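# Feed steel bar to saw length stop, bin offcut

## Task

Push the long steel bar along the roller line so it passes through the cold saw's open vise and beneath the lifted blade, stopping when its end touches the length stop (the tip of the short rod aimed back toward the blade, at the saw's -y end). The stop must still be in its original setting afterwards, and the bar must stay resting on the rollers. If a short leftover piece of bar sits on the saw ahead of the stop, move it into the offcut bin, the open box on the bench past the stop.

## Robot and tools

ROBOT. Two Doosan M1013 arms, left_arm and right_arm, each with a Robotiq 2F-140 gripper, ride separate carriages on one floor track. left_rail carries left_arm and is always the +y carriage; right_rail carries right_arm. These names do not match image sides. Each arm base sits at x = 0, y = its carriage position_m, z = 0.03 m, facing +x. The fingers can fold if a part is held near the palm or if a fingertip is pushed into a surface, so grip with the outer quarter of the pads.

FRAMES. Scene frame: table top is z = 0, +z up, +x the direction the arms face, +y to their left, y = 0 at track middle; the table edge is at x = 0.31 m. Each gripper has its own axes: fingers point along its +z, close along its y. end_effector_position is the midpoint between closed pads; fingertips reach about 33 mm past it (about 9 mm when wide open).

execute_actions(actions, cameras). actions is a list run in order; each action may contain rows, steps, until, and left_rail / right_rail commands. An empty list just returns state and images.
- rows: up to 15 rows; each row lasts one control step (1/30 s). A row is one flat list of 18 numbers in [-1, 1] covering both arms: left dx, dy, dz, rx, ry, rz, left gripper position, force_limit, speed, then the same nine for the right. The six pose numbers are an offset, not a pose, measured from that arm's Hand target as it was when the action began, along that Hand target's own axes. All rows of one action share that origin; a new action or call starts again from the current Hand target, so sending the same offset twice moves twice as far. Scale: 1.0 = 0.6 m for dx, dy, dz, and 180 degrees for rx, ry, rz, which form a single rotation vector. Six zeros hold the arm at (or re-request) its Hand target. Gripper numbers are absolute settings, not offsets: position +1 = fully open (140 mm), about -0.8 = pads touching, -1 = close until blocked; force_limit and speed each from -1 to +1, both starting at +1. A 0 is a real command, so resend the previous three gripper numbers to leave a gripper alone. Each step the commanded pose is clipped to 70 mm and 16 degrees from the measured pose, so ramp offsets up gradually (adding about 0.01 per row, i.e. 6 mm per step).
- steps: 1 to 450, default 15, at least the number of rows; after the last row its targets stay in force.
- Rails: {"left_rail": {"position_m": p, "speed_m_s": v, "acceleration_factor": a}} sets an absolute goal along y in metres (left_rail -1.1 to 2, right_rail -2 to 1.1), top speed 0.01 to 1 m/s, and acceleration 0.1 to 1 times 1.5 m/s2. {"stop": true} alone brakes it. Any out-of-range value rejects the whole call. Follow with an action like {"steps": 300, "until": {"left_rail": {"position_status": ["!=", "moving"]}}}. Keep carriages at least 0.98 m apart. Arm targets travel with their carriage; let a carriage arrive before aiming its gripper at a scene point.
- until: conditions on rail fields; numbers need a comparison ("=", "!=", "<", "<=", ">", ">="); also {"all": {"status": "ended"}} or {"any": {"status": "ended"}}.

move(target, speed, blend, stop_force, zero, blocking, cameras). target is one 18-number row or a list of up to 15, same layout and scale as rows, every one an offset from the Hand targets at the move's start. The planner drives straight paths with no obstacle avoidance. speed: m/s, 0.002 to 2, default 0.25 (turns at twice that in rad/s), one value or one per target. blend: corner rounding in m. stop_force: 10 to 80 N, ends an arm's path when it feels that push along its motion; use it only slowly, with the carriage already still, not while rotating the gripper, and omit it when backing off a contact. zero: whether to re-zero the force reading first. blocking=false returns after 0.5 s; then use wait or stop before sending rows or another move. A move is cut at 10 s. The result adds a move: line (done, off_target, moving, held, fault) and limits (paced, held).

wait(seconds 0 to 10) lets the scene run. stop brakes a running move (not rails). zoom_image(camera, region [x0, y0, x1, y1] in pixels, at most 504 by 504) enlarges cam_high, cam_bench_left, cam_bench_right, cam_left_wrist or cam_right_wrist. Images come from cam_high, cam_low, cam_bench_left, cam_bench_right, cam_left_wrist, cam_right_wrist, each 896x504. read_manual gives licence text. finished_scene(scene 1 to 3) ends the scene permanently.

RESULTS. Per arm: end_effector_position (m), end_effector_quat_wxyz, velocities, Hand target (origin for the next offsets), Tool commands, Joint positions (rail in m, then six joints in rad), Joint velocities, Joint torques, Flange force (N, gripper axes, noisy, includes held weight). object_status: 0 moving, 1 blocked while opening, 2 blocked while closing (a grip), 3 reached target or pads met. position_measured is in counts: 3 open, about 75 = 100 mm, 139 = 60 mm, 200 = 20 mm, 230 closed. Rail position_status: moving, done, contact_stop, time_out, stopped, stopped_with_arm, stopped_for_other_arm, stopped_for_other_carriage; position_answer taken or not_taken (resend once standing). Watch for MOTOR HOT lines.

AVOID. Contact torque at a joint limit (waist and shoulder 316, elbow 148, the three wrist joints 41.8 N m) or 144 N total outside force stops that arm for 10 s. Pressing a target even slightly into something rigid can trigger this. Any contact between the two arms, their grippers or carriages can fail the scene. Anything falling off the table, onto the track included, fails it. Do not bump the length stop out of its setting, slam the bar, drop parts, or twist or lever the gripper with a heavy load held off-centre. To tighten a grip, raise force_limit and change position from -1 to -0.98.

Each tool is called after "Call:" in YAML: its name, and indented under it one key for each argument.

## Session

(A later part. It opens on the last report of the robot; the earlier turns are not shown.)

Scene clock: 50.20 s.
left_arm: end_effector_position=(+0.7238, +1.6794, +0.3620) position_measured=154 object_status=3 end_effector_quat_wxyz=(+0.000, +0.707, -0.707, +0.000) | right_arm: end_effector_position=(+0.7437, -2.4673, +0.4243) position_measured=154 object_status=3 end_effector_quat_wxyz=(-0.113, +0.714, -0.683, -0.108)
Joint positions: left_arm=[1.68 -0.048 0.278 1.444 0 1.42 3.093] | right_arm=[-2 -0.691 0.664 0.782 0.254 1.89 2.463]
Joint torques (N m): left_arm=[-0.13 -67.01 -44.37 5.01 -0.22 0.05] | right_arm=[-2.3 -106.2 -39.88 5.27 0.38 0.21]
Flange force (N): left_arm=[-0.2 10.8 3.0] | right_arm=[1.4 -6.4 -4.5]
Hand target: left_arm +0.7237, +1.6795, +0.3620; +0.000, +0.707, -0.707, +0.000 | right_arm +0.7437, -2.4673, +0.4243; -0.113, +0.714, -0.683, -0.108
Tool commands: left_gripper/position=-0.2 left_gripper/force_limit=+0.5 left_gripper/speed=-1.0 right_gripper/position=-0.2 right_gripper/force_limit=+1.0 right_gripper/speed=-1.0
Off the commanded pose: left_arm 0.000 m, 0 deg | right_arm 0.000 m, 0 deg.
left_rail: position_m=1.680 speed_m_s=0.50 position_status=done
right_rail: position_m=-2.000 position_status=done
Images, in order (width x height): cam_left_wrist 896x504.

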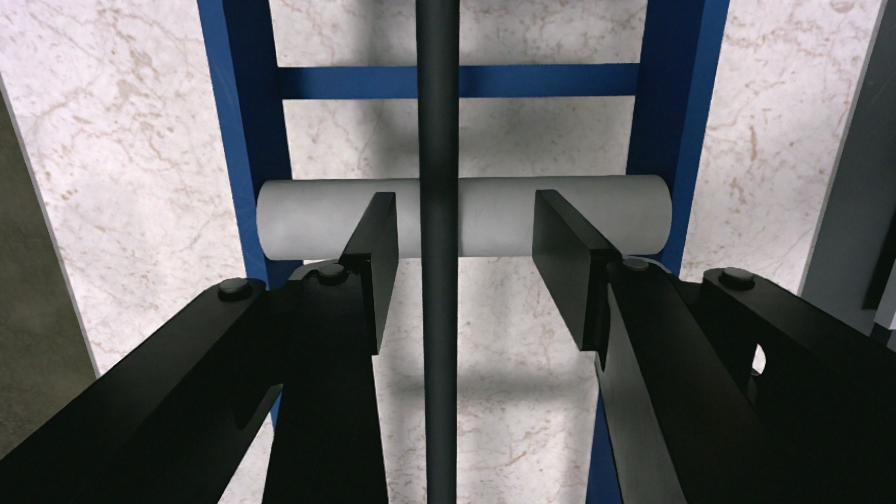

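Call:
execute_actions:
  actions:
    - {"left_rail":{"position_m":1.81},"steps":200,"until":{"all":{"status":"ended"}}}
  cameras: []

Call:
move:
  target: [0,-0.028,0.128,0,0,0,-0.2,0.5,-1,-0.31,0,-0.05,0,0,0.014,-0.2,1,-1]
  speed: 0.15
  cameras: ["cam_left_wrist","cam_right_wrist"]

Call:
execute_actions:
  actions:
    - {"rows":[[0,0,0,0,0,0,-1,0.6,-1,0,0,0,0,0,0,-0.2,1,-1]],"steps":110}
  cameras: ["cam_left_wrist"]

Call:
move:
  target: [0,0,-0.006,0,0,0,-1,0.6,-1,0,0,0,0,0,0,-0.2,1,-1]
  speed: 0.03
  cameras: []

Call:
execute_actions:
  actions:
    - {"left_rail":{"position_m":-0.35,"speed_m_s":0.3,"acceleration_factor":0.2},"steps":400,"until":{"all":{"status":"ended"}}}
  cameras: ["cam_left_wrist","cam_right_wrist","cam_high"]

Call:
zoom_image:
  camera: "cam_right_wrist"
  region: [370, 380, 580, 504]

Scene clock: 53.13 s.
left_arm: end_effector_position=(+0.7237, +1.8094, +0.3620) position_measured=154 object_status=3 end_effector_quat_wxyz=(+0.000, +0.707, -0.707, +0.000) | right_arm: end_effector_position=(+0.7437, -2.4673, +0.4243) position_measured=154 object_status=3 end_effector_quat_wxyz=(-0.113, +0.714, -0.683, -0.108)
Joint positions: left_arm=[1.81 -0.048 0.278 1.444 0 1.42 3.093] | right_arm=[-2 -0.691 0.664 0.782 0.254 1.89 2.463]
Joint torques (N m): left_arm=[0.25 -67.01 -44.26 5.07 -0.22 0.04] | right_arm=[-2.41 -106.43 -39.96 5.24 0.39 0.21]
Flange force (N): left_arm=[0.4 10.2 3.2] | right_arm=[1.5 -6.6 -4.5]
Hand target: left_arm +0.7237, +1.8094, +0.3620; +0.000, +0.707, -0.707, +0.000 | right_arm +0.7437, -2.4673, +0.4243; -0.113, +0.714, -0.683, -0.108
Tool commands: left_gripper/position=-0.2 left_gripper/force_limit=+0.5 left_gripper/speed=-1.0 right_gripper/position=-0.2 right_gripper/force_limit=+1.0 right_gripper/speed=-1.0
Off the commanded pose: left_arm 0.000 m, 0 deg | right_arm 0.000 m, 0 deg.
left_rail: position_m=1.810 speed_m_s=0.50 position_status=done
right_rail: position_m=-2.000 position_status=done
No camera images: "cameras" was empty.

Scene clock: 54.77 s.
left_arm: end_effector_position=(+0.7405, +1.8095, +0.2852) position_measured=154 object_status=3 end_effector_quat_wxyz=(+0.000, +0.707, -0.707, +0.000) | right_arm: end_effector_position=(+0.7355, -2.2999, +0.5102) position_measured=154 object_status=3 end_effector_quat_wxyz=(-0.111, +0.698, -0.698, -0.111)
Joint positions: left_arm=[1.81 -0.047 0.331 1.513 0 1.297 3.094] | right_arm=[-2 -0.542 0.481 0.92 0.283 1.894 2.669]
Joint torques (N m): left_arm=[-0.15 -70.96 -43.34 4.83 -0.28 0.11] | right_arm=[-1.45 -89.83 -39.54 5.28 0.26 0.28]
Flange force (N): left_arm=[-0.1 10.9 1.9] | right_arm=[0.1 -5.7 -4.5]
Hand target: left_arm +0.7405, +1.8095, +0.2852; +0.000, +0.707, -0.707, +0.000 | right_arm +0.7355, -2.2998, +0.5103; -0.111, +0.698, -0.698, -0.111
Off the commanded pose: left_arm 0.000 m, 0 deg | right_arm 0.000 m, 0 deg.
left_rail: position_m=1.810 speed_m_s=0.50 position_status=done
right_rail: position_m=-2.000 position_status=done
move: done
Images, in order (width x height): cam_left_wrist 896x504, cam_right_wrist 896x504.

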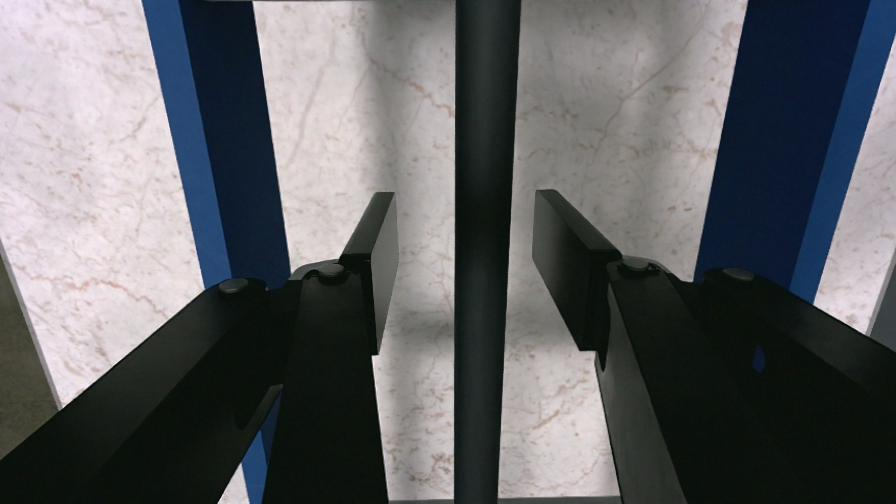

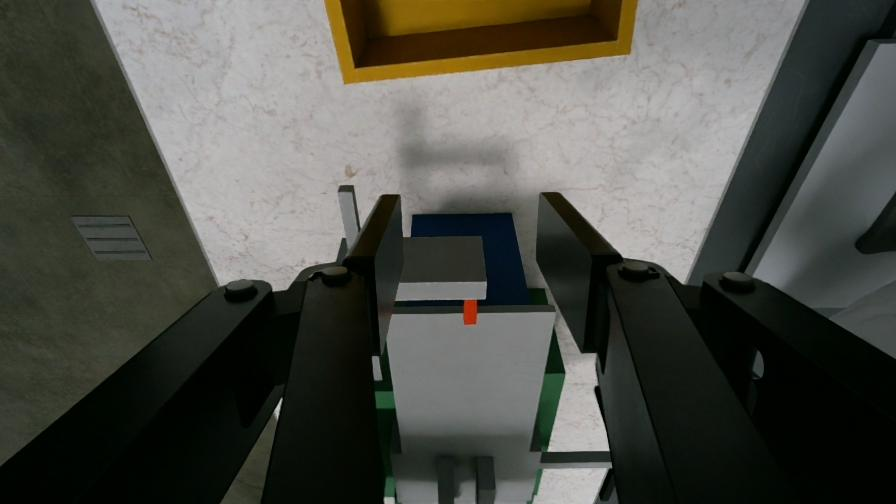

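Scene clock: 58.63 s.
left_arm: end_effector_position=(+0.7405, +1.8095, +0.2851) position_measured=203 object_status=2 end_effector_quat_wxyz=(+0.000, +0.707, -0.707, +0.000) | right_arm: end_effector_position=(+0.7355, -2.2998, +0.5103) position_measured=154 object_status=3 end_effector_quat_wxyz=(-0.111, +0.698, -0.698, -0.111)
Joint positions: left_arm=[1.81 -0.047 0.331 1.513 0 1.297 3.094] | right_arm=[-2 -0.542 0.481 0.92 0.283 1.894 2.669]
Joint torques (N m): left_arm=[0.69 -64.45 -40.79 4.71 -1.75 -0.47] | right_arm=[-2.25 -90.29 -39.72 5.25 0.25 0.21]
Flange force (N): left_arm=[0.4 14.2 -6.5] | right_arm=[-0.4 -6.2 -3.9]
Hand target: left_arm +0.7405, +1.8095, +0.2852; +0.000, +0.707, -0.707, +0.000 | right_arm +0.7355, -2.2998, +0.5103; -0.111, +0.698, -0.698, -0.111
Off the commanded pose: left_arm 0.000 m, 0 deg | right_arm 0.000 m, 0 deg.
left_rail: position_m=1.810 speed_m_s=0.50 position_status=done
right_rail: position_m=-2.000 position_status=done
Images, in order (width x height): cam_left_wrist 896x504.

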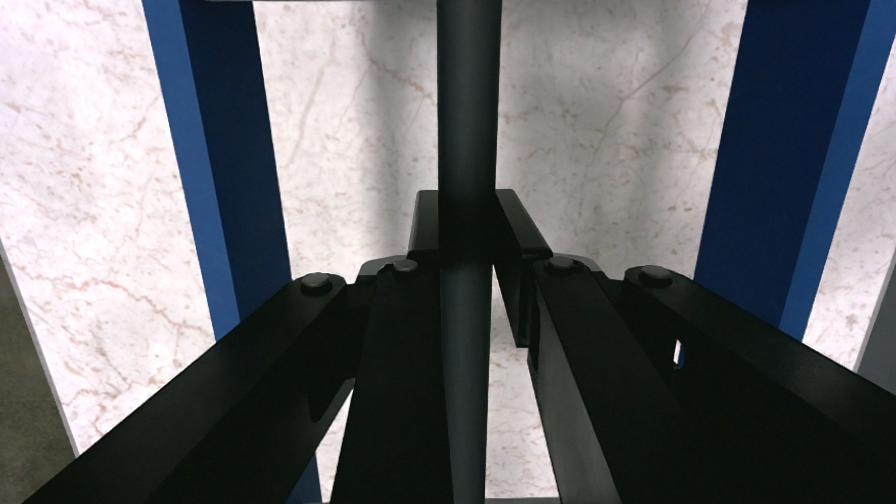

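Scene clock: 59.33 s.
left_arm: end_effector_position=(+0.7405, +1.8095, +0.2887) position_measured=203 object_status=2 end_effector_quat_wxyz=(+0.000, +0.707, -0.707, +0.000) | right_arm: end_effector_position=(+0.7355, -2.2998, +0.5103) position_measured=154 object_status=3 end_effector_quat_wxyz=(-0.111, +0.698, -0.698, -0.111)
Joint positions: left_arm=[1.81 -0.047 0.33 1.509 0 1.303 3.094] | right_arm=[-2 -0.542 0.481 0.92 0.283 1.894 2.669]
Joint torques (N m): left_arm=[0.19 -96.29 -64.45 4.79 -0.31 -0.29] | right_arm=[-2.2 -90.04 -39.68 5.25 0.27 0.22]
Flange force (N): left_arm=[-0.1 15.8 40.0] | right_arm=[-0.3 -6.3 -3.7]
Hand target: left_arm +0.7405, +1.8095, +0.2888; +0.000, +0.707, -0.707, +0.000 | right_arm +0.7355, -2.2998, +0.5103; -0.111, +0.698, -0.698, -0.111
Off the commanded pose: left_arm 0.000 m, 0 deg | right_arm 0.000 m, 0 deg.
left_rail: position_m=1.810 speed_m_s=0.50 position_status=done
right_rail: position_m=-2.000 position_status=done
move: done
No camera images: "cameras" was empty.

Scene clock: 67.77 s.
left_arm: end_effector_position=(+0.7405, -0.3505, +0.2888) position_measured=203 object_status=2 end_effector_quat_wxyz=(+0.000, +0.707, -0.707, +0.000) | right_arm: end_effector_position=(+0.7355, -2.2998, +0.5103) position_measured=154 object_status=3 end_effector_quat_wxyz=(-0.111, +0.698, -0.698, -0.111)
Joint positions: left_arm=[-0.35 -0.047 0.33 1.509 0 1.303 3.094] | right_arm=[-2 -0.542 0.481 0.92 0.283 1.894 2.669]
Joint torques (N m): left_arm=[0.89 -96.3 -63.9 4.69 -0.46 -0.27] | right_arm=[-2.18 -90.07 -39.73 5.25 0.26 0.22]
Flange force (N): left_arm=[0.8 15.1 38.4] | right_arm=[-0.7 -5.6 -3.7]
Hand target: left_arm +0.7405, -0.3505, +0.2888; +0.000, +0.707, -0.707, +0.000 | right_arm +0.7355, -2.2998, +0.5103; -0.111, +0.698, -0.698, -0.111
Tool commands: left_gripper/position=-1.0 left_gripper/force_limit=+0.6 left_gripper/speed=-1.0 right_gripper/position=-0.2 right_gripper/force_limit=+1.0 right_gripper/speed=-1.0
Off the commanded pose: left_arm 0.000 m, 0 deg | right_arm 0.000 m, 0 deg.
left_rail: position_m=-0.350 speed_m_s=0.30 position_status=done
right_rail: position_m=-2.000 position_status=done
Images, in order (width x height): cam_high 896x504, cam_left_wrist 896x504, cam_right_wrist 896x504.

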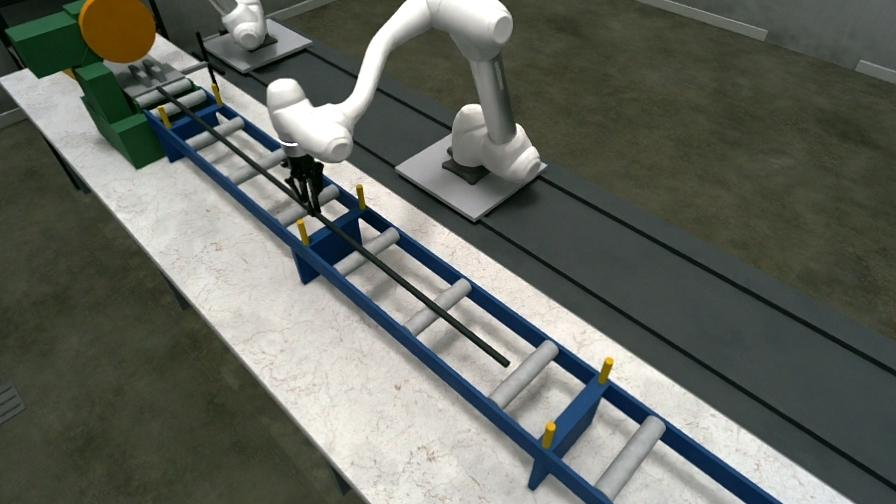

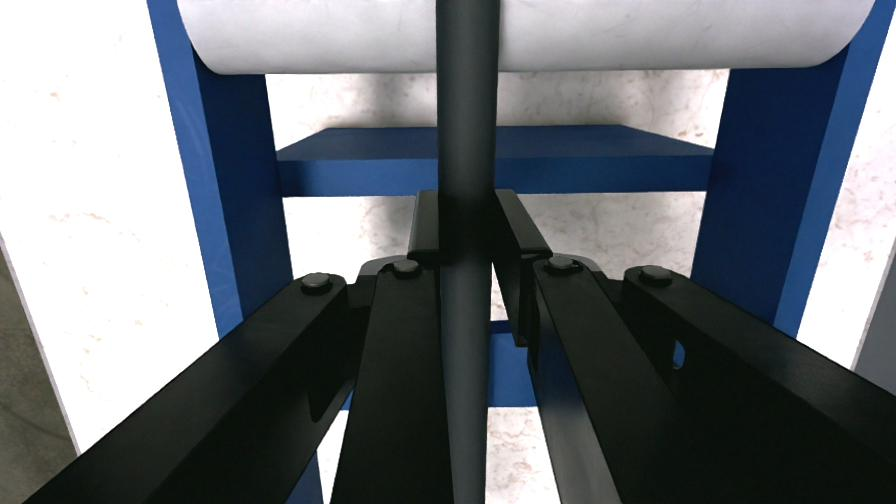

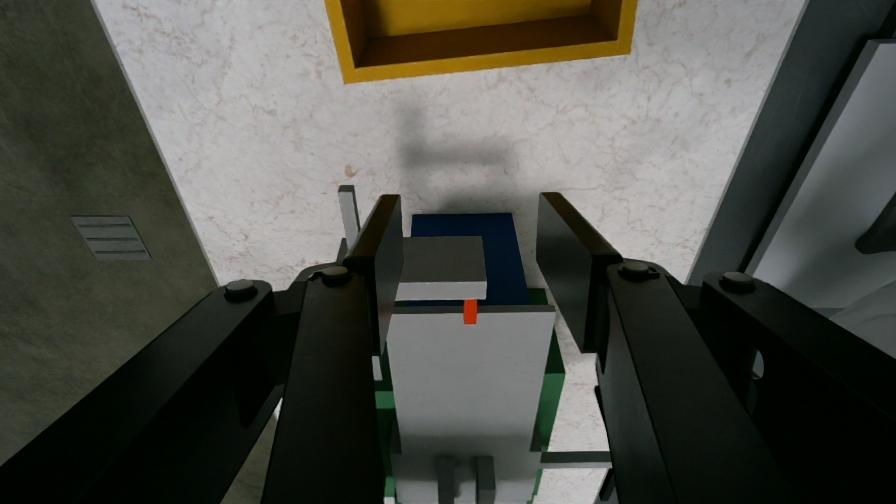

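Scaled by 2.400 from the camera's 896x504 image, which has a finer 1280x720 frame.

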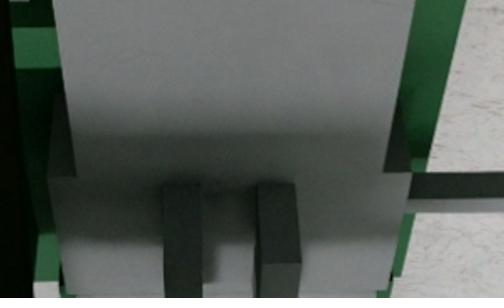

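Call:
move:
  target: [0,0,0,0,0,0,-1,0.6,-1,-0.1,-0.018,-0.043,0,0,0,-0.2,1,-1]
  cameras: ["cam_right_wrist","cam_high"]

Call:
zoom_image:
  camera: "cam_right_wrist"
  region: [370, 380, 580, 504]

Call:
zoom_image:
  camera: "cam_high"
  region: [80, 30, 260, 140]

Scene clock: 69.57 s.
left_arm: end_effector_position=(+0.7405, -0.3505, +0.2888) position_measured=203 object_status=2 end_effector_quat_wxyz=(+0.000, +0.707, -0.707, +0.000) | right_arm: end_effector_position=(+0.7463, -2.2508, +0.5534) position_measured=154 object_status=3 end_effector_quat_wxyz=(-0.111, +0.698, -0.698, -0.111)
Joint positions: left_arm=[-0.35 -0.047 0.33 1.509 0 1.303 3.094] | right_arm=[-2 -0.484 0.474 0.853 0.299 1.95 2.75]
Joint torques (N m): left_arm=[0.59 -96.12 -64.11 4.65 -0.52 -0.27] | right_arm=[-2.58 -88.73 -39.48 5.24 0.19 0.41]
Flange force (N): left_arm=[0.4 15.9 38.6] | right_arm=[-1.5 -4.6 -2.6]
Hand target: left_arm +0.7405, -0.3505, +0.2888; +0.000, +0.707, -0.707, +0.000 | right_arm +0.7463, -2.2507, +0.5534; -0.111, +0.698, -0.698, -0.111
Off the commanded pose: left_arm 0.000 m, 0 deg | right_arm 0.000 m, 0 deg.
left_rail: position_m=-0.350 speed_m_s=0.30 position_status=done
right_rail: position_m=-2.000 position_status=done
move: done
Images, in order (width x height): cam_high 896x504, cam_right_wrist 896x504.

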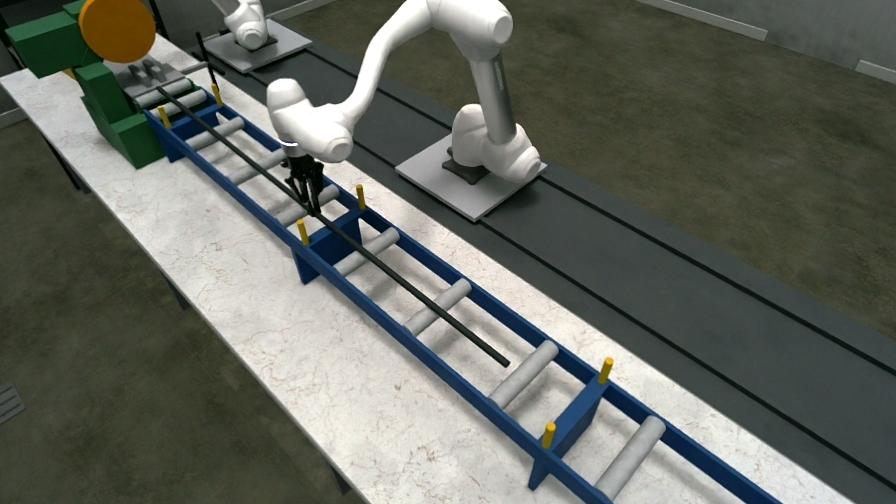

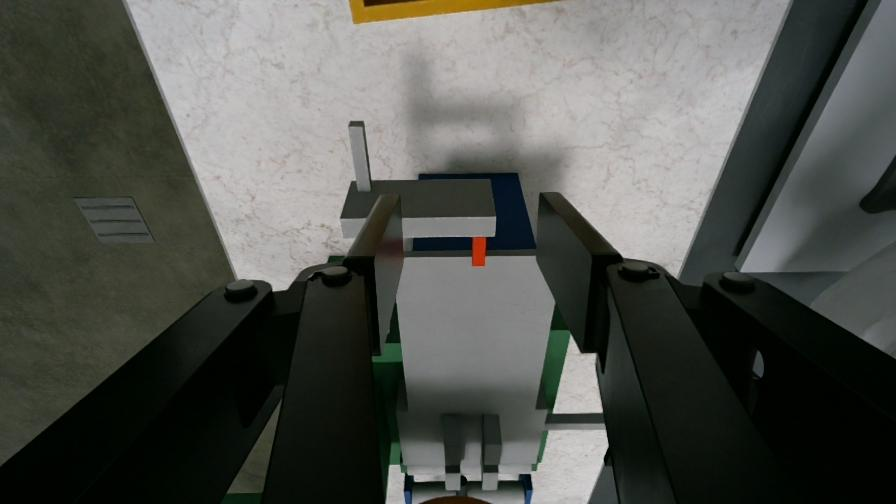

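Scaled by 2.400 from the camera's 896x504 image, which has a finer 1280x720 frame.

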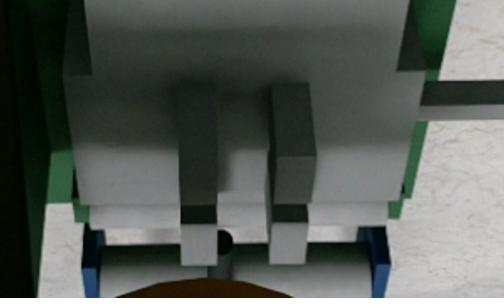

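Scaled by 2.800 from the camera's 896x504 image, which has a finer 1280x720 frame.

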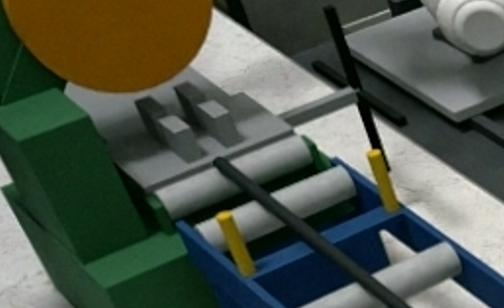

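Call:
execute_actions:
  actions:
    - {"rows":[[0,0,0.005,0,0,0,-1,0.6,-1,0,0,0,0,0,0,-0.2,1,-1]],"steps":20}
    - {"rows":[[0,0,0,0,0,0,-0.2,0.6,-1,0,0,0,0,0,0,-0.2,1,-1]],"steps":50}
    - {"rows":[[0,0,-0.12,0,0,0,-0.2,0.6,-1,0,0,0,0,0,0,-0.2,1,-1]],"steps":40}
    - {"left_rail":{"position_m":-0.88},"steps":200,"until":{"all":{"status":"ended"}}}
  cameras: ["cam_left_wrist"]

Scene clock: 77.67 s.
left_arm: end_effector_position=(+0.7405, -0.8805, +0.3578) position_measured=154 object_status=3 end_effector_quat_wxyz=(+0.000, +0.707, -0.707, +0.000) | right_arm: end_effector_position=(+0.7463, -2.2507, +0.5534) position_measured=154 object_status=3 end_effector_quat_wxyz=(-0.111, +0.698, -0.698, -0.111)
Joint positions: left_arm=[-0.88 -0.047 0.306 1.414 0 1.421 3.094] | right_arm=[-2 -0.484 0.474 0.853 0.299 1.95 2.75]
Joint torques (N m): left_arm=[-0.05 -69.83 -44.23 4.95 -0.24 0.05] | right_arm=[-2.39 -88.65 -39.05 5.19 0.2 0.21]
Flange force (N): left_arm=[0.0 10.7 2.6] | right_arm=[-1.2 -6.2 -3.8]
Flange force at the end of the 1st action (N): left_arm=[0.6 8.3 -39.4] | right_arm=[-1.3 -6.3 -4.2]
Flange force at the end of the 2nd action (N): left_arm=[0.2 9.7 1.8] | right_arm=[-0.8 -5.8 -3.8]
Flange force at the end of the 3rd action (N): left_arm=[0.0 10.9 2.6] | right_arm=[-0.3 -6.8 -3.7]
Hand target: left_arm +0.7405, -0.8805, +0.3578; +0.000, +0.707, -0.707, +0.000 | right_arm +0.7463, -2.2507, +0.5534; -0.111, +0.698, -0.698, -0.111
Off the commanded pose: left_arm 0.000 m, 0 deg | right_arm 0.000 m, 0 deg.
left_rail: position_m=-0.880 speed_m_s=0.30 position_status=done
right_rail: position_m=-2.000 position_status=done
Images, in order (width x height): cam_left_wrist 896x504.

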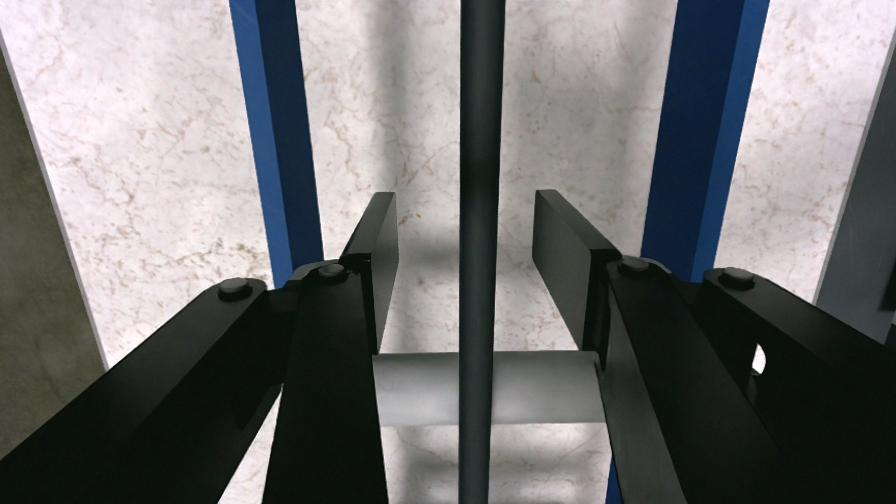

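Call:
move:
  target: [0,0.016,0.123,0,0,0,-0.2,0.6,-1,0,0,0,0,0,0,-0.2,1,-1]
  speed: 0.15
  cameras: []

Call:
execute_actions:
  actions:
    - {"rows":[[0,0,0,0,0,0,-1,0.6,-1,0,0,0,0,0,0,-0.2,1,-1]],"steps":110}
  cameras: []

Call:
move:
  target: [0,0.019,0,0,0,0,-1,0.6,-1,0,0,0,0,0,0,-0.2,1,-1]
  speed: 0.03
  cameras: ["cam_right_wrist"]

Call:
zoom_image:
  camera: "cam_right_wrist"
  region: [370, 380, 580, 504]

Scene clock: 80.97 s.
left_arm: end_effector_position=(+0.7310, -0.8806, +0.2840) position_measured=154 object_status=3 end_effector_quat_wxyz=(+0.000, +0.707, -0.707, +0.000) | right_arm: end_effector_position=(+0.7463, -2.2507, +0.5534) position_measured=154 object_status=3 end_effector_quat_wxyz=(-0.111, +0.698, -0.698, -0.111)
Joint positions: left_arm=[-0.88 -0.048 0.317 1.535 0 1.29 3.094] | right_arm=[-2 -0.484 0.474 0.853 0.299 1.95 2.75]
Joint torques (N m): left_arm=[0.2 -70.13 -42.43 4.9 -0.34 0.12] | right_arm=[-2.37 -88.76 -38.93 5.14 0.24 0.23]
Flange force (N): left_arm=[0.4 8.3 0.8] | right_arm=[-0.3 -7.3 -4.1]
Hand target: left_arm +0.7309, -0.8805, +0.2840; +0.000, +0.707, -0.707, +0.000 | right_arm +0.7463, -2.2507, +0.5534; -0.111, +0.698, -0.698, -0.111
Off the commanded pose: left_arm 0.000 m, 0 deg | right_arm 0.000 m, 0 deg.
left_rail: position_m=-0.880 speed_m_s=0.30 position_status=done
right_rail: position_m=-2.000 position_status=done
move: done
No camera images: "cameras" was empty.

Scene clock: 84.83 s.
left_arm: end_effector_position=(+0.7309, -0.8805, +0.2839) position_measured=203 object_status=2 end_effector_quat_wxyz=(+0.000, +0.707, -0.707, +0.000) | right_arm: end_effector_position=(+0.7463, -2.2507, +0.5534) position_measured=154 object_status=3 end_effector_quat_wxyz=(-0.111, +0.698, -0.698, -0.111)
Joint positions: left_arm=[-0.88 -0.048 0.317 1.535 0 1.289 3.094] | right_arm=[-2 -0.484 0.474 0.853 0.299 1.95 2.75]
Joint torques (N m): left_arm=[0.04 -63.35 -39.76 4.8 -1.13 -0.35] | right_arm=[-2.24 -88.58 -39.03 5.17 0.22 0.22]
Flange force (N): left_arm=[-0.4 12.4 -6.5] | right_arm=[-0.8 -5.9 -3.9]
Hand target: left_arm +0.7309, -0.8805, +0.2840; +0.000, +0.707, -0.707, +0.000 | right_arm +0.7463, -2.2507, +0.5534; -0.111, +0.698, -0.698, -0.111
Off the commanded pose: left_arm 0.000 m, 0 deg | right_arm 0.000 m, 0 deg.
left_rail: position_m=-0.880 speed_m_s=0.30 position_status=done
right_rail: position_m=-2.000 position_status=done
No camera images: "cameras" was empty.

Scene clock: 85.60 s.
left_arm: end_effector_position=(+0.7196, -0.8805, +0.2840) position_measured=203 object_status=2 end_effector_quat_wxyz=(+0.000, +0.707, -0.707, +0.000) | right_arm: end_effector_position=(+0.7463, -2.2507, +0.5534) position_measured=154 object_status=3 end_effector_quat_wxyz=(-0.111, +0.698, -0.698, -0.111)
Joint positions: left_arm=[-0.88 -0.049 0.299 1.559 0 1.283 3.093] | right_arm=[-2 -0.484 0.474 0.853 0.299 1.95 2.75]
Joint torques (N m): left_arm=[1.09 -66.42 -36.28 4.21 2.8 -1.38] | right_arm=[-2.29 -88.69 -38.93 5.16 0.22 0.22]
Flange force (N): left_arm=[-0.4 0.0 -2.4] | right_arm=[-0.7 -6.6 -4.1]
Hand target: left_arm +0.7195, -0.8805, +0.2840; +0.000, +0.707, -0.707, +0.000 | right_arm +0.7463, -2.2507, +0.5534; -0.111, +0.698, -0.698, -0.111
Off the commanded pose: left_arm 0.000 m, 0 deg | right_arm 0.000 m, 0 deg.
left_rail: position_m=-0.880 speed_m_s=0.30 position_status=done
right_rail: position_m=-2.000 position_status=done
move: done
Images, in order (width x height): cam_right_wrist 896x504.

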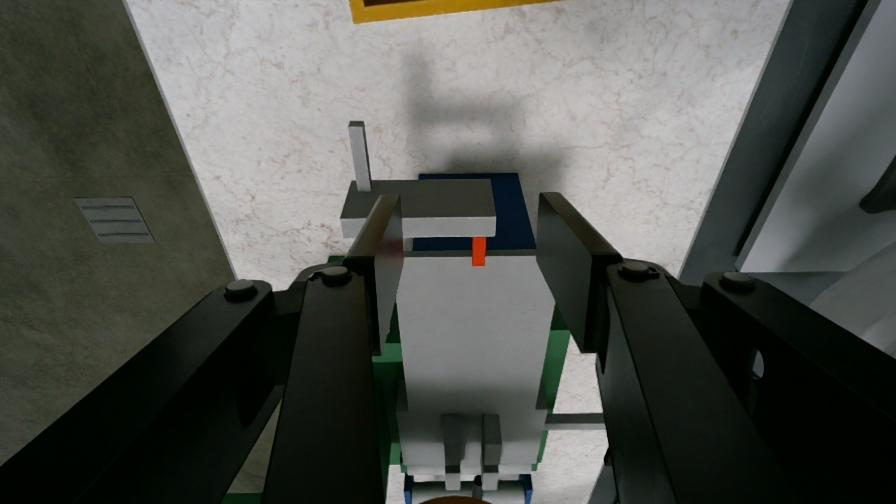

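Scaled by 2.400 from the camera's 896x504 image, which has a finer 1280x720 frame.

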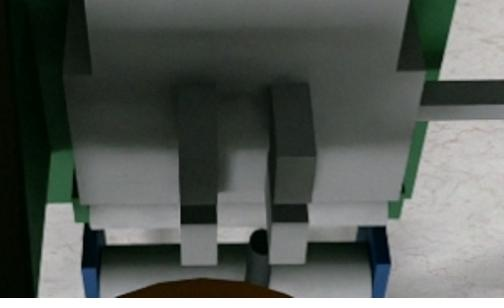

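Call:
move:
  target: [0,-0.0095,0,0,0,0,-1,0.6,-1,0,0,0,0,0,0,-0.2,1,-1]
  speed: 0.03
  cameras: []

Call:
execute_actions:
  actions:
    - {"rows":[[0,0,0,0,0,0,-0.2,0.6,-1,0,0,0,0,0,0,-0.2,1,-1]],"steps":50}
  cameras: ["cam_right_wrist"]

Call:
zoom_image:
  camera: "cam_right_wrist"
  region: [370, 380, 580, 504]

Scene clock: 87.50 s.
left_arm: end_effector_position=(+0.7252, -0.8805, +0.2839) position_measured=203 object_status=2 end_effector_quat_wxyz=(+0.000, +0.707, -0.707, +0.000) | right_arm: end_effector_position=(+0.7463, -2.2507, +0.5534) position_measured=154 object_status=3 end_effector_quat_wxyz=(-0.111, +0.698, -0.698, -0.111)
Joint positions: left_arm=[-0.88 -0.048 0.308 1.547 0 1.286 3.093] | right_arm=[-2 -0.484 0.474 0.853 0.299 1.95 2.75]
Joint torques (N m): left_arm=[0.95 -64.51 -41.62 4.72 -1.46 -1.31] | right_arm=[-2.41 -88.76 -39.06 5.18 0.21 0.2]
Flange force (N): left_arm=[-0.6 13.4 -4.2] | right_arm=[-1.0 -6.4 -4.2]
Hand target: left_arm +0.7252, -0.8805, +0.2840; +0.000, +0.707, -0.707, +0.000 | right_arm +0.7463, -2.2507, +0.5534; -0.111, +0.698, -0.698, -0.111
Off the commanded pose: left_arm 0.000 m, 0 deg | right_arm 0.000 m, 0 deg.
left_rail: position_m=-0.880 speed_m_s=0.30 position_status=done
right_rail: position_m=-2.000 position_status=done
move: done
No camera images: "cameras" was empty.

Scene clock: 89.37 s.
left_arm: end_effector_position=(+0.7252, -0.8805, +0.2839) position_measured=154 object_status=3 end_effector_quat_wxyz=(+0.000, +0.707, -0.707, +0.000) | right_arm: end_effector_position=(+0.7463, -2.2507, +0.5534) position_measured=154 object_status=3 end_effector_quat_wxyz=(-0.111, +0.698, -0.698, -0.111)
Joint positions: left_arm=[-0.88 -0.048 0.308 1.547 0 1.286 3.093] | right_arm=[-2 -0.484 0.474 0.853 0.299 1.95 2.75]
Joint torques (N m): left_arm=[-0.03 -68.74 -42.98 4.93 -0.32 0.14] | right_arm=[-2.24 -88.78 -39.02 5.16 0.23 0.22]
Flange force (N): left_arm=[0.1 10.1 1.2] | right_arm=[-0.8 -6.4 -4.1]
Hand target: left_arm +0.7252, -0.8805, +0.2840; +0.000, +0.707, -0.707, +0.000 | right_arm +0.7463, -2.2507, +0.5534; -0.111, +0.698, -0.698, -0.111
Off the commanded pose: left_arm 0.000 m, 0 deg | right_arm 0.000 m, 0 deg.
left_rail: position_m=-0.880 speed_m_s=0.30 position_status=done
right_rail: position_m=-2.000 position_status=done
Images, in order (width x height): cam_right_wrist 896x504.

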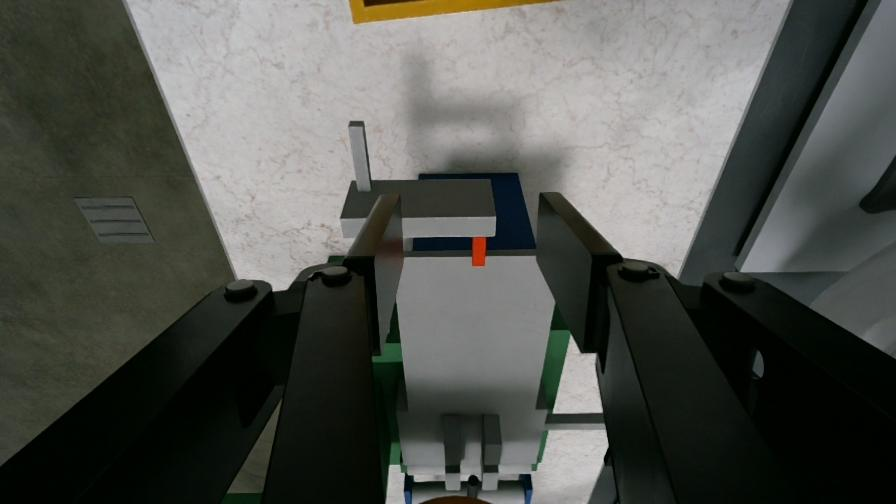

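Scaled by 2.400 from the camera's 896x504 image, which has a finer 1280x720 frame.

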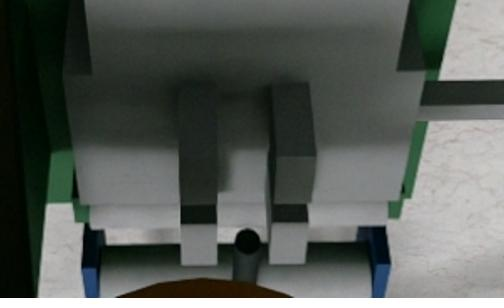

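Call:
execute_actions:
  actions:
    - {"rows":[[0,0,-0.125,0,0,0,-0.2,0.6,-1,0,0,0,0,0,0,-0.2,1,-1]],"steps":40}
    - {"left_rail":{"position_m":-0.32},"steps":200,"until":{"all":{"status":"ended"}}}
  cameras: ["cam_left_wrist"]

Scene clock: 94.70 s.
left_arm: end_effector_position=(+0.7252, -0.3205, +0.3589) position_measured=154 object_status=3 end_effector_quat_wxyz=(+0.000, +0.707, -0.707, +0.000) | right_arm: end_effector_position=(+0.7463, -2.2507, +0.5534) position_measured=154 object_status=3 end_effector_quat_wxyz=(-0.111, +0.698, -0.698, -0.111)
Joint positions: left_arm=[-0.32 -0.048 0.281 1.445 0 1.415 3.093] | right_arm=[-2 -0.484 0.474 0.853 0.299 1.95 2.75]
Joint torques (N m): left_arm=[0.18 -66.79 -44.5 5.02 -0.3 0.1] | right_arm=[-2.39 -88.92 -39.02 5.17 0.19 0.22]
Flange force (N): left_arm=[0.4 11.9 3.0] | right_arm=[-0.8 -6.7 -4.1]
Flange force at the end of the 1st action (N): left_arm=[0.1 10.6 3.0] | right_arm=[-1.2 -5.8 -4.4]
Hand target: left_arm +0.7252, -0.3205, +0.3590; +0.000, +0.707, -0.707, +0.000 | right_arm +0.7463, -2.2507, +0.5534; -0.111, +0.698, -0.698, -0.111
Off the commanded pose: left_arm 0.000 m, 0 deg | right_arm 0.000 m, 0 deg.
left_rail: position_m=-0.320 speed_m_s=0.30 position_status=done
right_rail: position_m=-2.000 position_status=done
Images, in order (width x height): cam_left_wrist 896x504.

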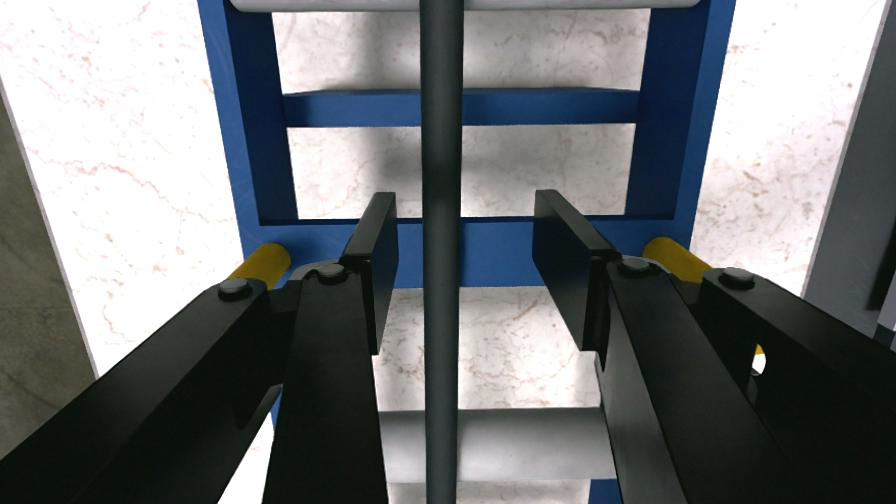

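Call:
execute_actions:
  actions:
    - {"left_rail":{"position_m":-0.375},"steps":200,"until":{"all":{"status":"ended"}}}
  cameras: []

Call:
move:
  target: [0,-0.0235,0.124,0,0,0,-0.4,0.5,0,0,0,0,0,0,0,-0.2,1,-1]
  speed: 0.15
  cameras: []

Call:
execute_actions:
  actions:
    - {"rows":[[0,0,0,0,0,0,-1,0.6,-1,0,0,0,0,0,0,-0.2,1,-1]],"steps":110}
  cameras: []

Call:
move:
  target: [0,0,-0.006,0,0,0,-1,0.6,-1,0,0,0,0,0,0,-0.2,1,-1]
  speed: 0.03
  cameras: []

Call:
execute_actions:
  actions:
    - {"left_rail":{"position_m":-0.61,"speed_m_s":0.12},"steps":400,"until":{"all":{"status":"ended"}}}
  cameras: ["cam_left_wrist","cam_right_wrist"]

Scene clock: 97.50 s.
left_arm: end_effector_position=(+0.7252, -0.3755, +0.3590) position_measured=154 object_status=3 end_effector_quat_wxyz=(+0.000, +0.707, -0.707, +0.000) | right_arm: end_effector_position=(+0.7463, -2.2507, +0.5534) position_measured=154 object_status=3 end_effector_quat_wxyz=(-0.111, +0.698, -0.698, -0.111)
Joint positions: left_arm=[-0.375 -0.048 0.281 1.445 0 1.415 3.093] | right_arm=[-2 -0.484 0.474 0.853 0.299 1.95 2.75]
Joint torques (N m): left_arm=[0.13 -67.4 -44.34 5.01 -0.23 0.04] | right_arm=[-2.43 -88.54 -38.88 5.16 0.21 0.21]
Flange force (N): left_arm=[0.2 10.7 3.2] | right_arm=[-1.5 -6.1 -4.3]
Hand target: left_arm +0.7252, -0.3755, +0.3590; +0.000, +0.707, -0.707, +0.000 | right_arm +0.7463, -2.2507, +0.5534; -0.111, +0.698, -0.698, -0.111
Tool commands: left_gripper/position=-0.2 left_gripper/force_limit=+0.6 left_gripper/speed=-1.0 right_gripper/position=-0.2 right_gripper/force_limit=+1.0 right_gripper/speed=-1.0
Off the commanded pose: left_arm 0.000 m, 0 deg | right_arm 0.000 m, 0 deg.
left_rail: position_m=-0.375 speed_m_s=0.30 position_status=done
right_rail: position_m=-2.000 position_status=done
No camera images: "cameras" was empty.

Scene clock: 98.40 s.
left_arm: end_effector_position=(+0.7393, -0.3755, +0.2846) position_measured=179 object_status=3 end_effector_quat_wxyz=(+0.000, +0.707, -0.707, +0.000) | right_arm: end_effector_position=(+0.7463, -2.2507, +0.5534) position_measured=154 object_status=3 end_effector_quat_wxyz=(-0.111, +0.698, -0.698, -0.111)
Joint positions: left_arm=[-0.375 -0.047 0.329 1.517 0 1.295 3.094] | right_arm=[-2 -0.484 0.474 0.853 0.299 1.95 2.75]
Joint torques (N m): left_arm=[0.23 -71.62 -43.15 4.97 -0.26 0.16] | right_arm=[-2.23 -88.62 -38.95 5.14 0.21 0.23]
Flange force (N): left_arm=[0.5 9.3 2.0] | right_arm=[-1.2 -5.6 -4.4]
Hand target: left_arm +0.7393, -0.3755, +0.2846; +0.000, +0.707, -0.707, +0.000 | right_arm +0.7463, -2.2507, +0.5534; -0.111, +0.698, -0.698, -0.111
Off the commanded pose: left_arm 0.000 m, 0 deg | right_arm 0.000 m, 0 deg.
left_rail: position_m=-0.375 speed_m_s=0.30 position_status=done
right_rail: position_m=-2.000 position_status=done
move: done
No camera images: "cameras" was empty.

Scene clock: 102.27 s.
left_arm: end_effector_position=(+0.7393, -0.3755, +0.2846) position_measured=203 object_status=2 end_effector_quat_wxyz=(+0.000, +0.707, -0.707, +0.000) | right_arm: end_effector_position=(+0.7463, -2.2507, +0.5534) position_measured=154 object_status=3 end_effector_quat_wxyz=(-0.111, +0.698, -0.698, -0.111)
Joint positions: left_arm=[-0.375 -0.047 0.33 1.517 0 1.295 3.094] | right_arm=[-2 -0.484 0.474 0.853 0.299 1.95 2.75]
Joint torques (N m): left_arm=[0.75 -63.52 -39.64 4.7 -1.51 -0.69] | right_arm=[-2.2 -88.8 -38.89 5.16 0.23 0.22]
Flange force (N): left_arm=[0.1 13.5 -8.2] | right_arm=[-0.7 -6.9 -4.5]
Hand target: left_arm +0.7393, -0.3755, +0.2846; +0.000, +0.707, -0.707, +0.000 | right_arm +0.7463, -2.2507, +0.5534; -0.111, +0.698, -0.698, -0.111
Off the commanded pose: left_arm 0.000 m, 0 deg | right_arm 0.000 m, 0 deg.
left_rail: position_m=-0.375 speed_m_s=0.30 position_status=done
right_rail: position_m=-2.000 position_status=done
No camera images: "cameras" was empty.

Scene clock: 102.97 s.
left_arm: end_effector_position=(+0.7393, -0.3755, +0.2881) position_measured=203 object_status=2 end_effector_quat_wxyz=(+0.000, +0.707, -0.707, +0.000) | right_arm: end_effector_position=(+0.7463, -2.2507, +0.5534) position_measured=154 object_status=3 end_effector_quat_wxyz=(-0.111, +0.698, -0.698, -0.111)
Joint positions: left_arm=[-0.375 -0.047 0.328 1.512 0 1.301 3.094] | right_arm=[-2 -0.484 0.474 0.853 0.299 1.95 2.75]
Joint torques (N m): left_arm=[0.51 -93.53 -62.3 4.82 -1.1 -0.48] | right_arm=[-2.2 -88.63 -39.01 5.18 0.21 0.22]
Flange force (N): left_arm=[0.0 15.2 34.6] | right_arm=[-1.4 -5.7 -4.1]
Hand target: left_arm +0.7393, -0.3755, +0.2882; +0.000, +0.707, -0.707, +0.000 | right_arm +0.7463, -2.2507, +0.5534; -0.111, +0.698, -0.698, -0.111
Off the commanded pose: left_arm 0.000 m, 0 deg | right_arm 0.000 m, 0 deg.
left_rail: position_m=-0.375 speed_m_s=0.30 position_status=done
right_rail: position_m=-2.000 position_status=done
move: done
No camera images: "cameras" was empty.

Scene clock: 105.57 s.
left_arm: end_effector_position=(+0.7393, -0.6106, +0.2882) position_measured=203 object_status=2 end_effector_quat_wxyz=(+0.000, +0.707, -0.707, +0.000) | right_arm: end_effector_position=(+0.7463, -2.2507, +0.5534) position_measured=154 object_status=3 end_effector_quat_wxyz=(-0.111, +0.698, -0.698, -0.111)
Joint positions: left_arm=[-0.61 -0.047 0.328 1.512 0 1.301 3.094] | right_arm=[-2 -0.484 0.474 0.853 0.299 1.95 2.75]
Joint torques (N m): left_arm=[1.38 -93.83 -60.33 4.75 0.38 -0.63] | right_arm=[-2.48 -88.67 -39.04 5.15 0.21 0.22]
Flange force (N): left_arm=[1.0 11.6 34.6] | right_arm=[-1.4 -6.2 -3.8]
Hand target: left_arm +0.7393, -0.6105, +0.2882; +0.000, +0.707, -0.707, +0.000 | right_arm +0.7463, -2.2507, +0.5534; -0.111, +0.698, -0.698, -0.111
Tool commands: left_gripper/position=-1.0 left_gripper/force_limit=+0.6 left_gripper/speed=-1.0 right_gripper/position=-0.2 right_gripper/force_limit=+1.0 right_gripper/speed=-1.0
Off the commanded pose: left_arm 0.000 m, 0 deg | right_arm 0.000 m, 0 deg.
left_rail: position_m=-0.610 speed_m_s=0.12 position_status=done
right_rail: position_m=-2.000 position_status=done
Images, in order (width x height): cam_left_wrist 896x504, cam_right_wrist 896x504.

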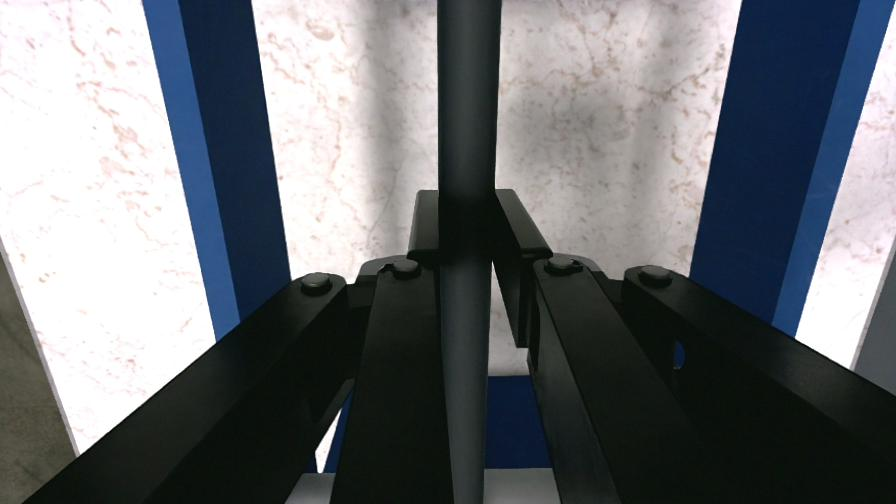

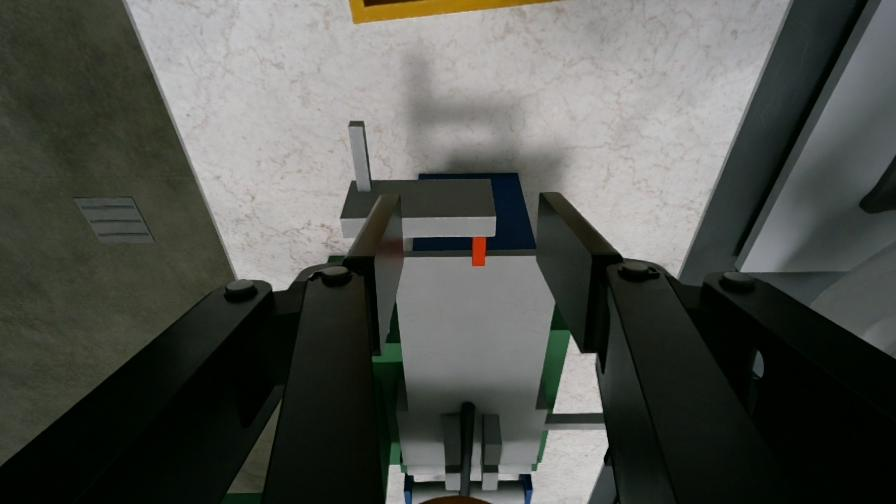

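Call:
execute_actions:
  actions:
    - {"left_rail":{"position_m":-0.87},"steps":400,"until":{"all":{"status":"ended"}}}
  cameras: ["cam_right_wrist"]

Call:
zoom_image:
  camera: "cam_right_wrist"
  region: [400, 200, 560, 320]

Scene clock: 109.20 s.
left_arm: end_effector_position=(+0.7393, -0.8706, +0.2882) position_measured=203 object_status=2 end_effector_quat_wxyz=(+0.000, +0.707, -0.707, +0.000) | right_arm: end_effector_position=(+0.7463, -2.2507, +0.5534) position_measured=154 object_status=3 end_effector_quat_wxyz=(-0.111, +0.698, -0.698, -0.111)
Joint positions: left_arm=[-0.87 -0.047 0.328 1.512 0 1.301 3.094] | right_arm=[-2 -0.484 0.474 0.853 0.299 1.95 2.75]
Joint torques (N m): left_arm=[0.25 -91.53 -59.34 4.52 0.17 -0.71] | right_arm=[-2.37 -88.77 -39.05 5.17 0.24 0.21]
Flange force (N): left_arm=[-0.6 12.5 32.1] | right_arm=[-1.5 -6.1 -4.0]
Hand target: left_arm +0.7393, -0.8705, +0.2882; +0.000, +0.707, -0.707, +0.000 | right_arm +0.7463, -2.2507, +0.5534; -0.111, +0.698, -0.698, -0.111
Tool commands: left_gripper/position=-1.0 left_gripper/force_limit=+0.6 left_gripper/speed=-1.0 right_gripper/position=-0.2 right_gripper/force_limit=+1.0 right_gripper/speed=-1.0
Off the commanded pose: left_arm 0.000 m, 0 deg | right_arm 0.000 m, 0 deg.
left_rail: position_m=-0.870 speed_m_s=0.12 position_status=done
right_rail: position_m=-2.000 position_status=done
Images, in order (width x height): cam_right_wrist 896x504.

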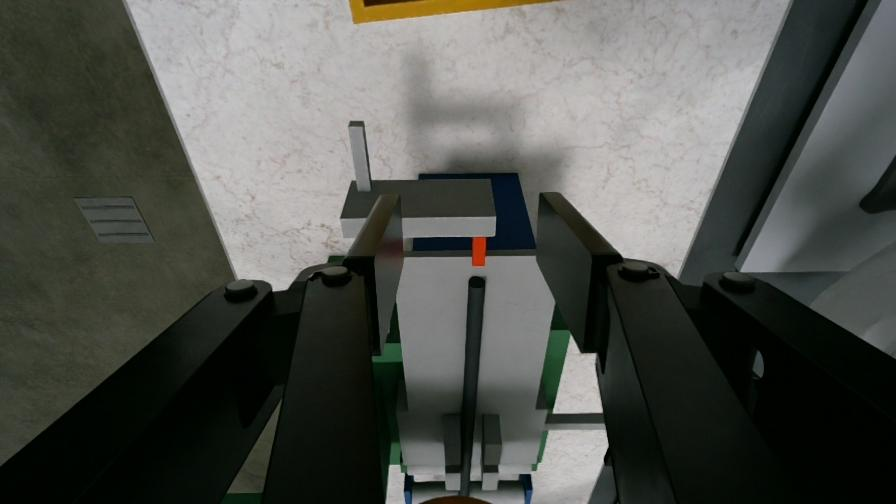

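Scaled by 3.150 from the camera's 896x504 image, which has a finer 1280x720 frame.

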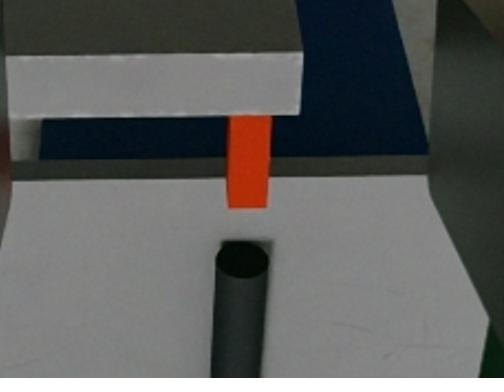

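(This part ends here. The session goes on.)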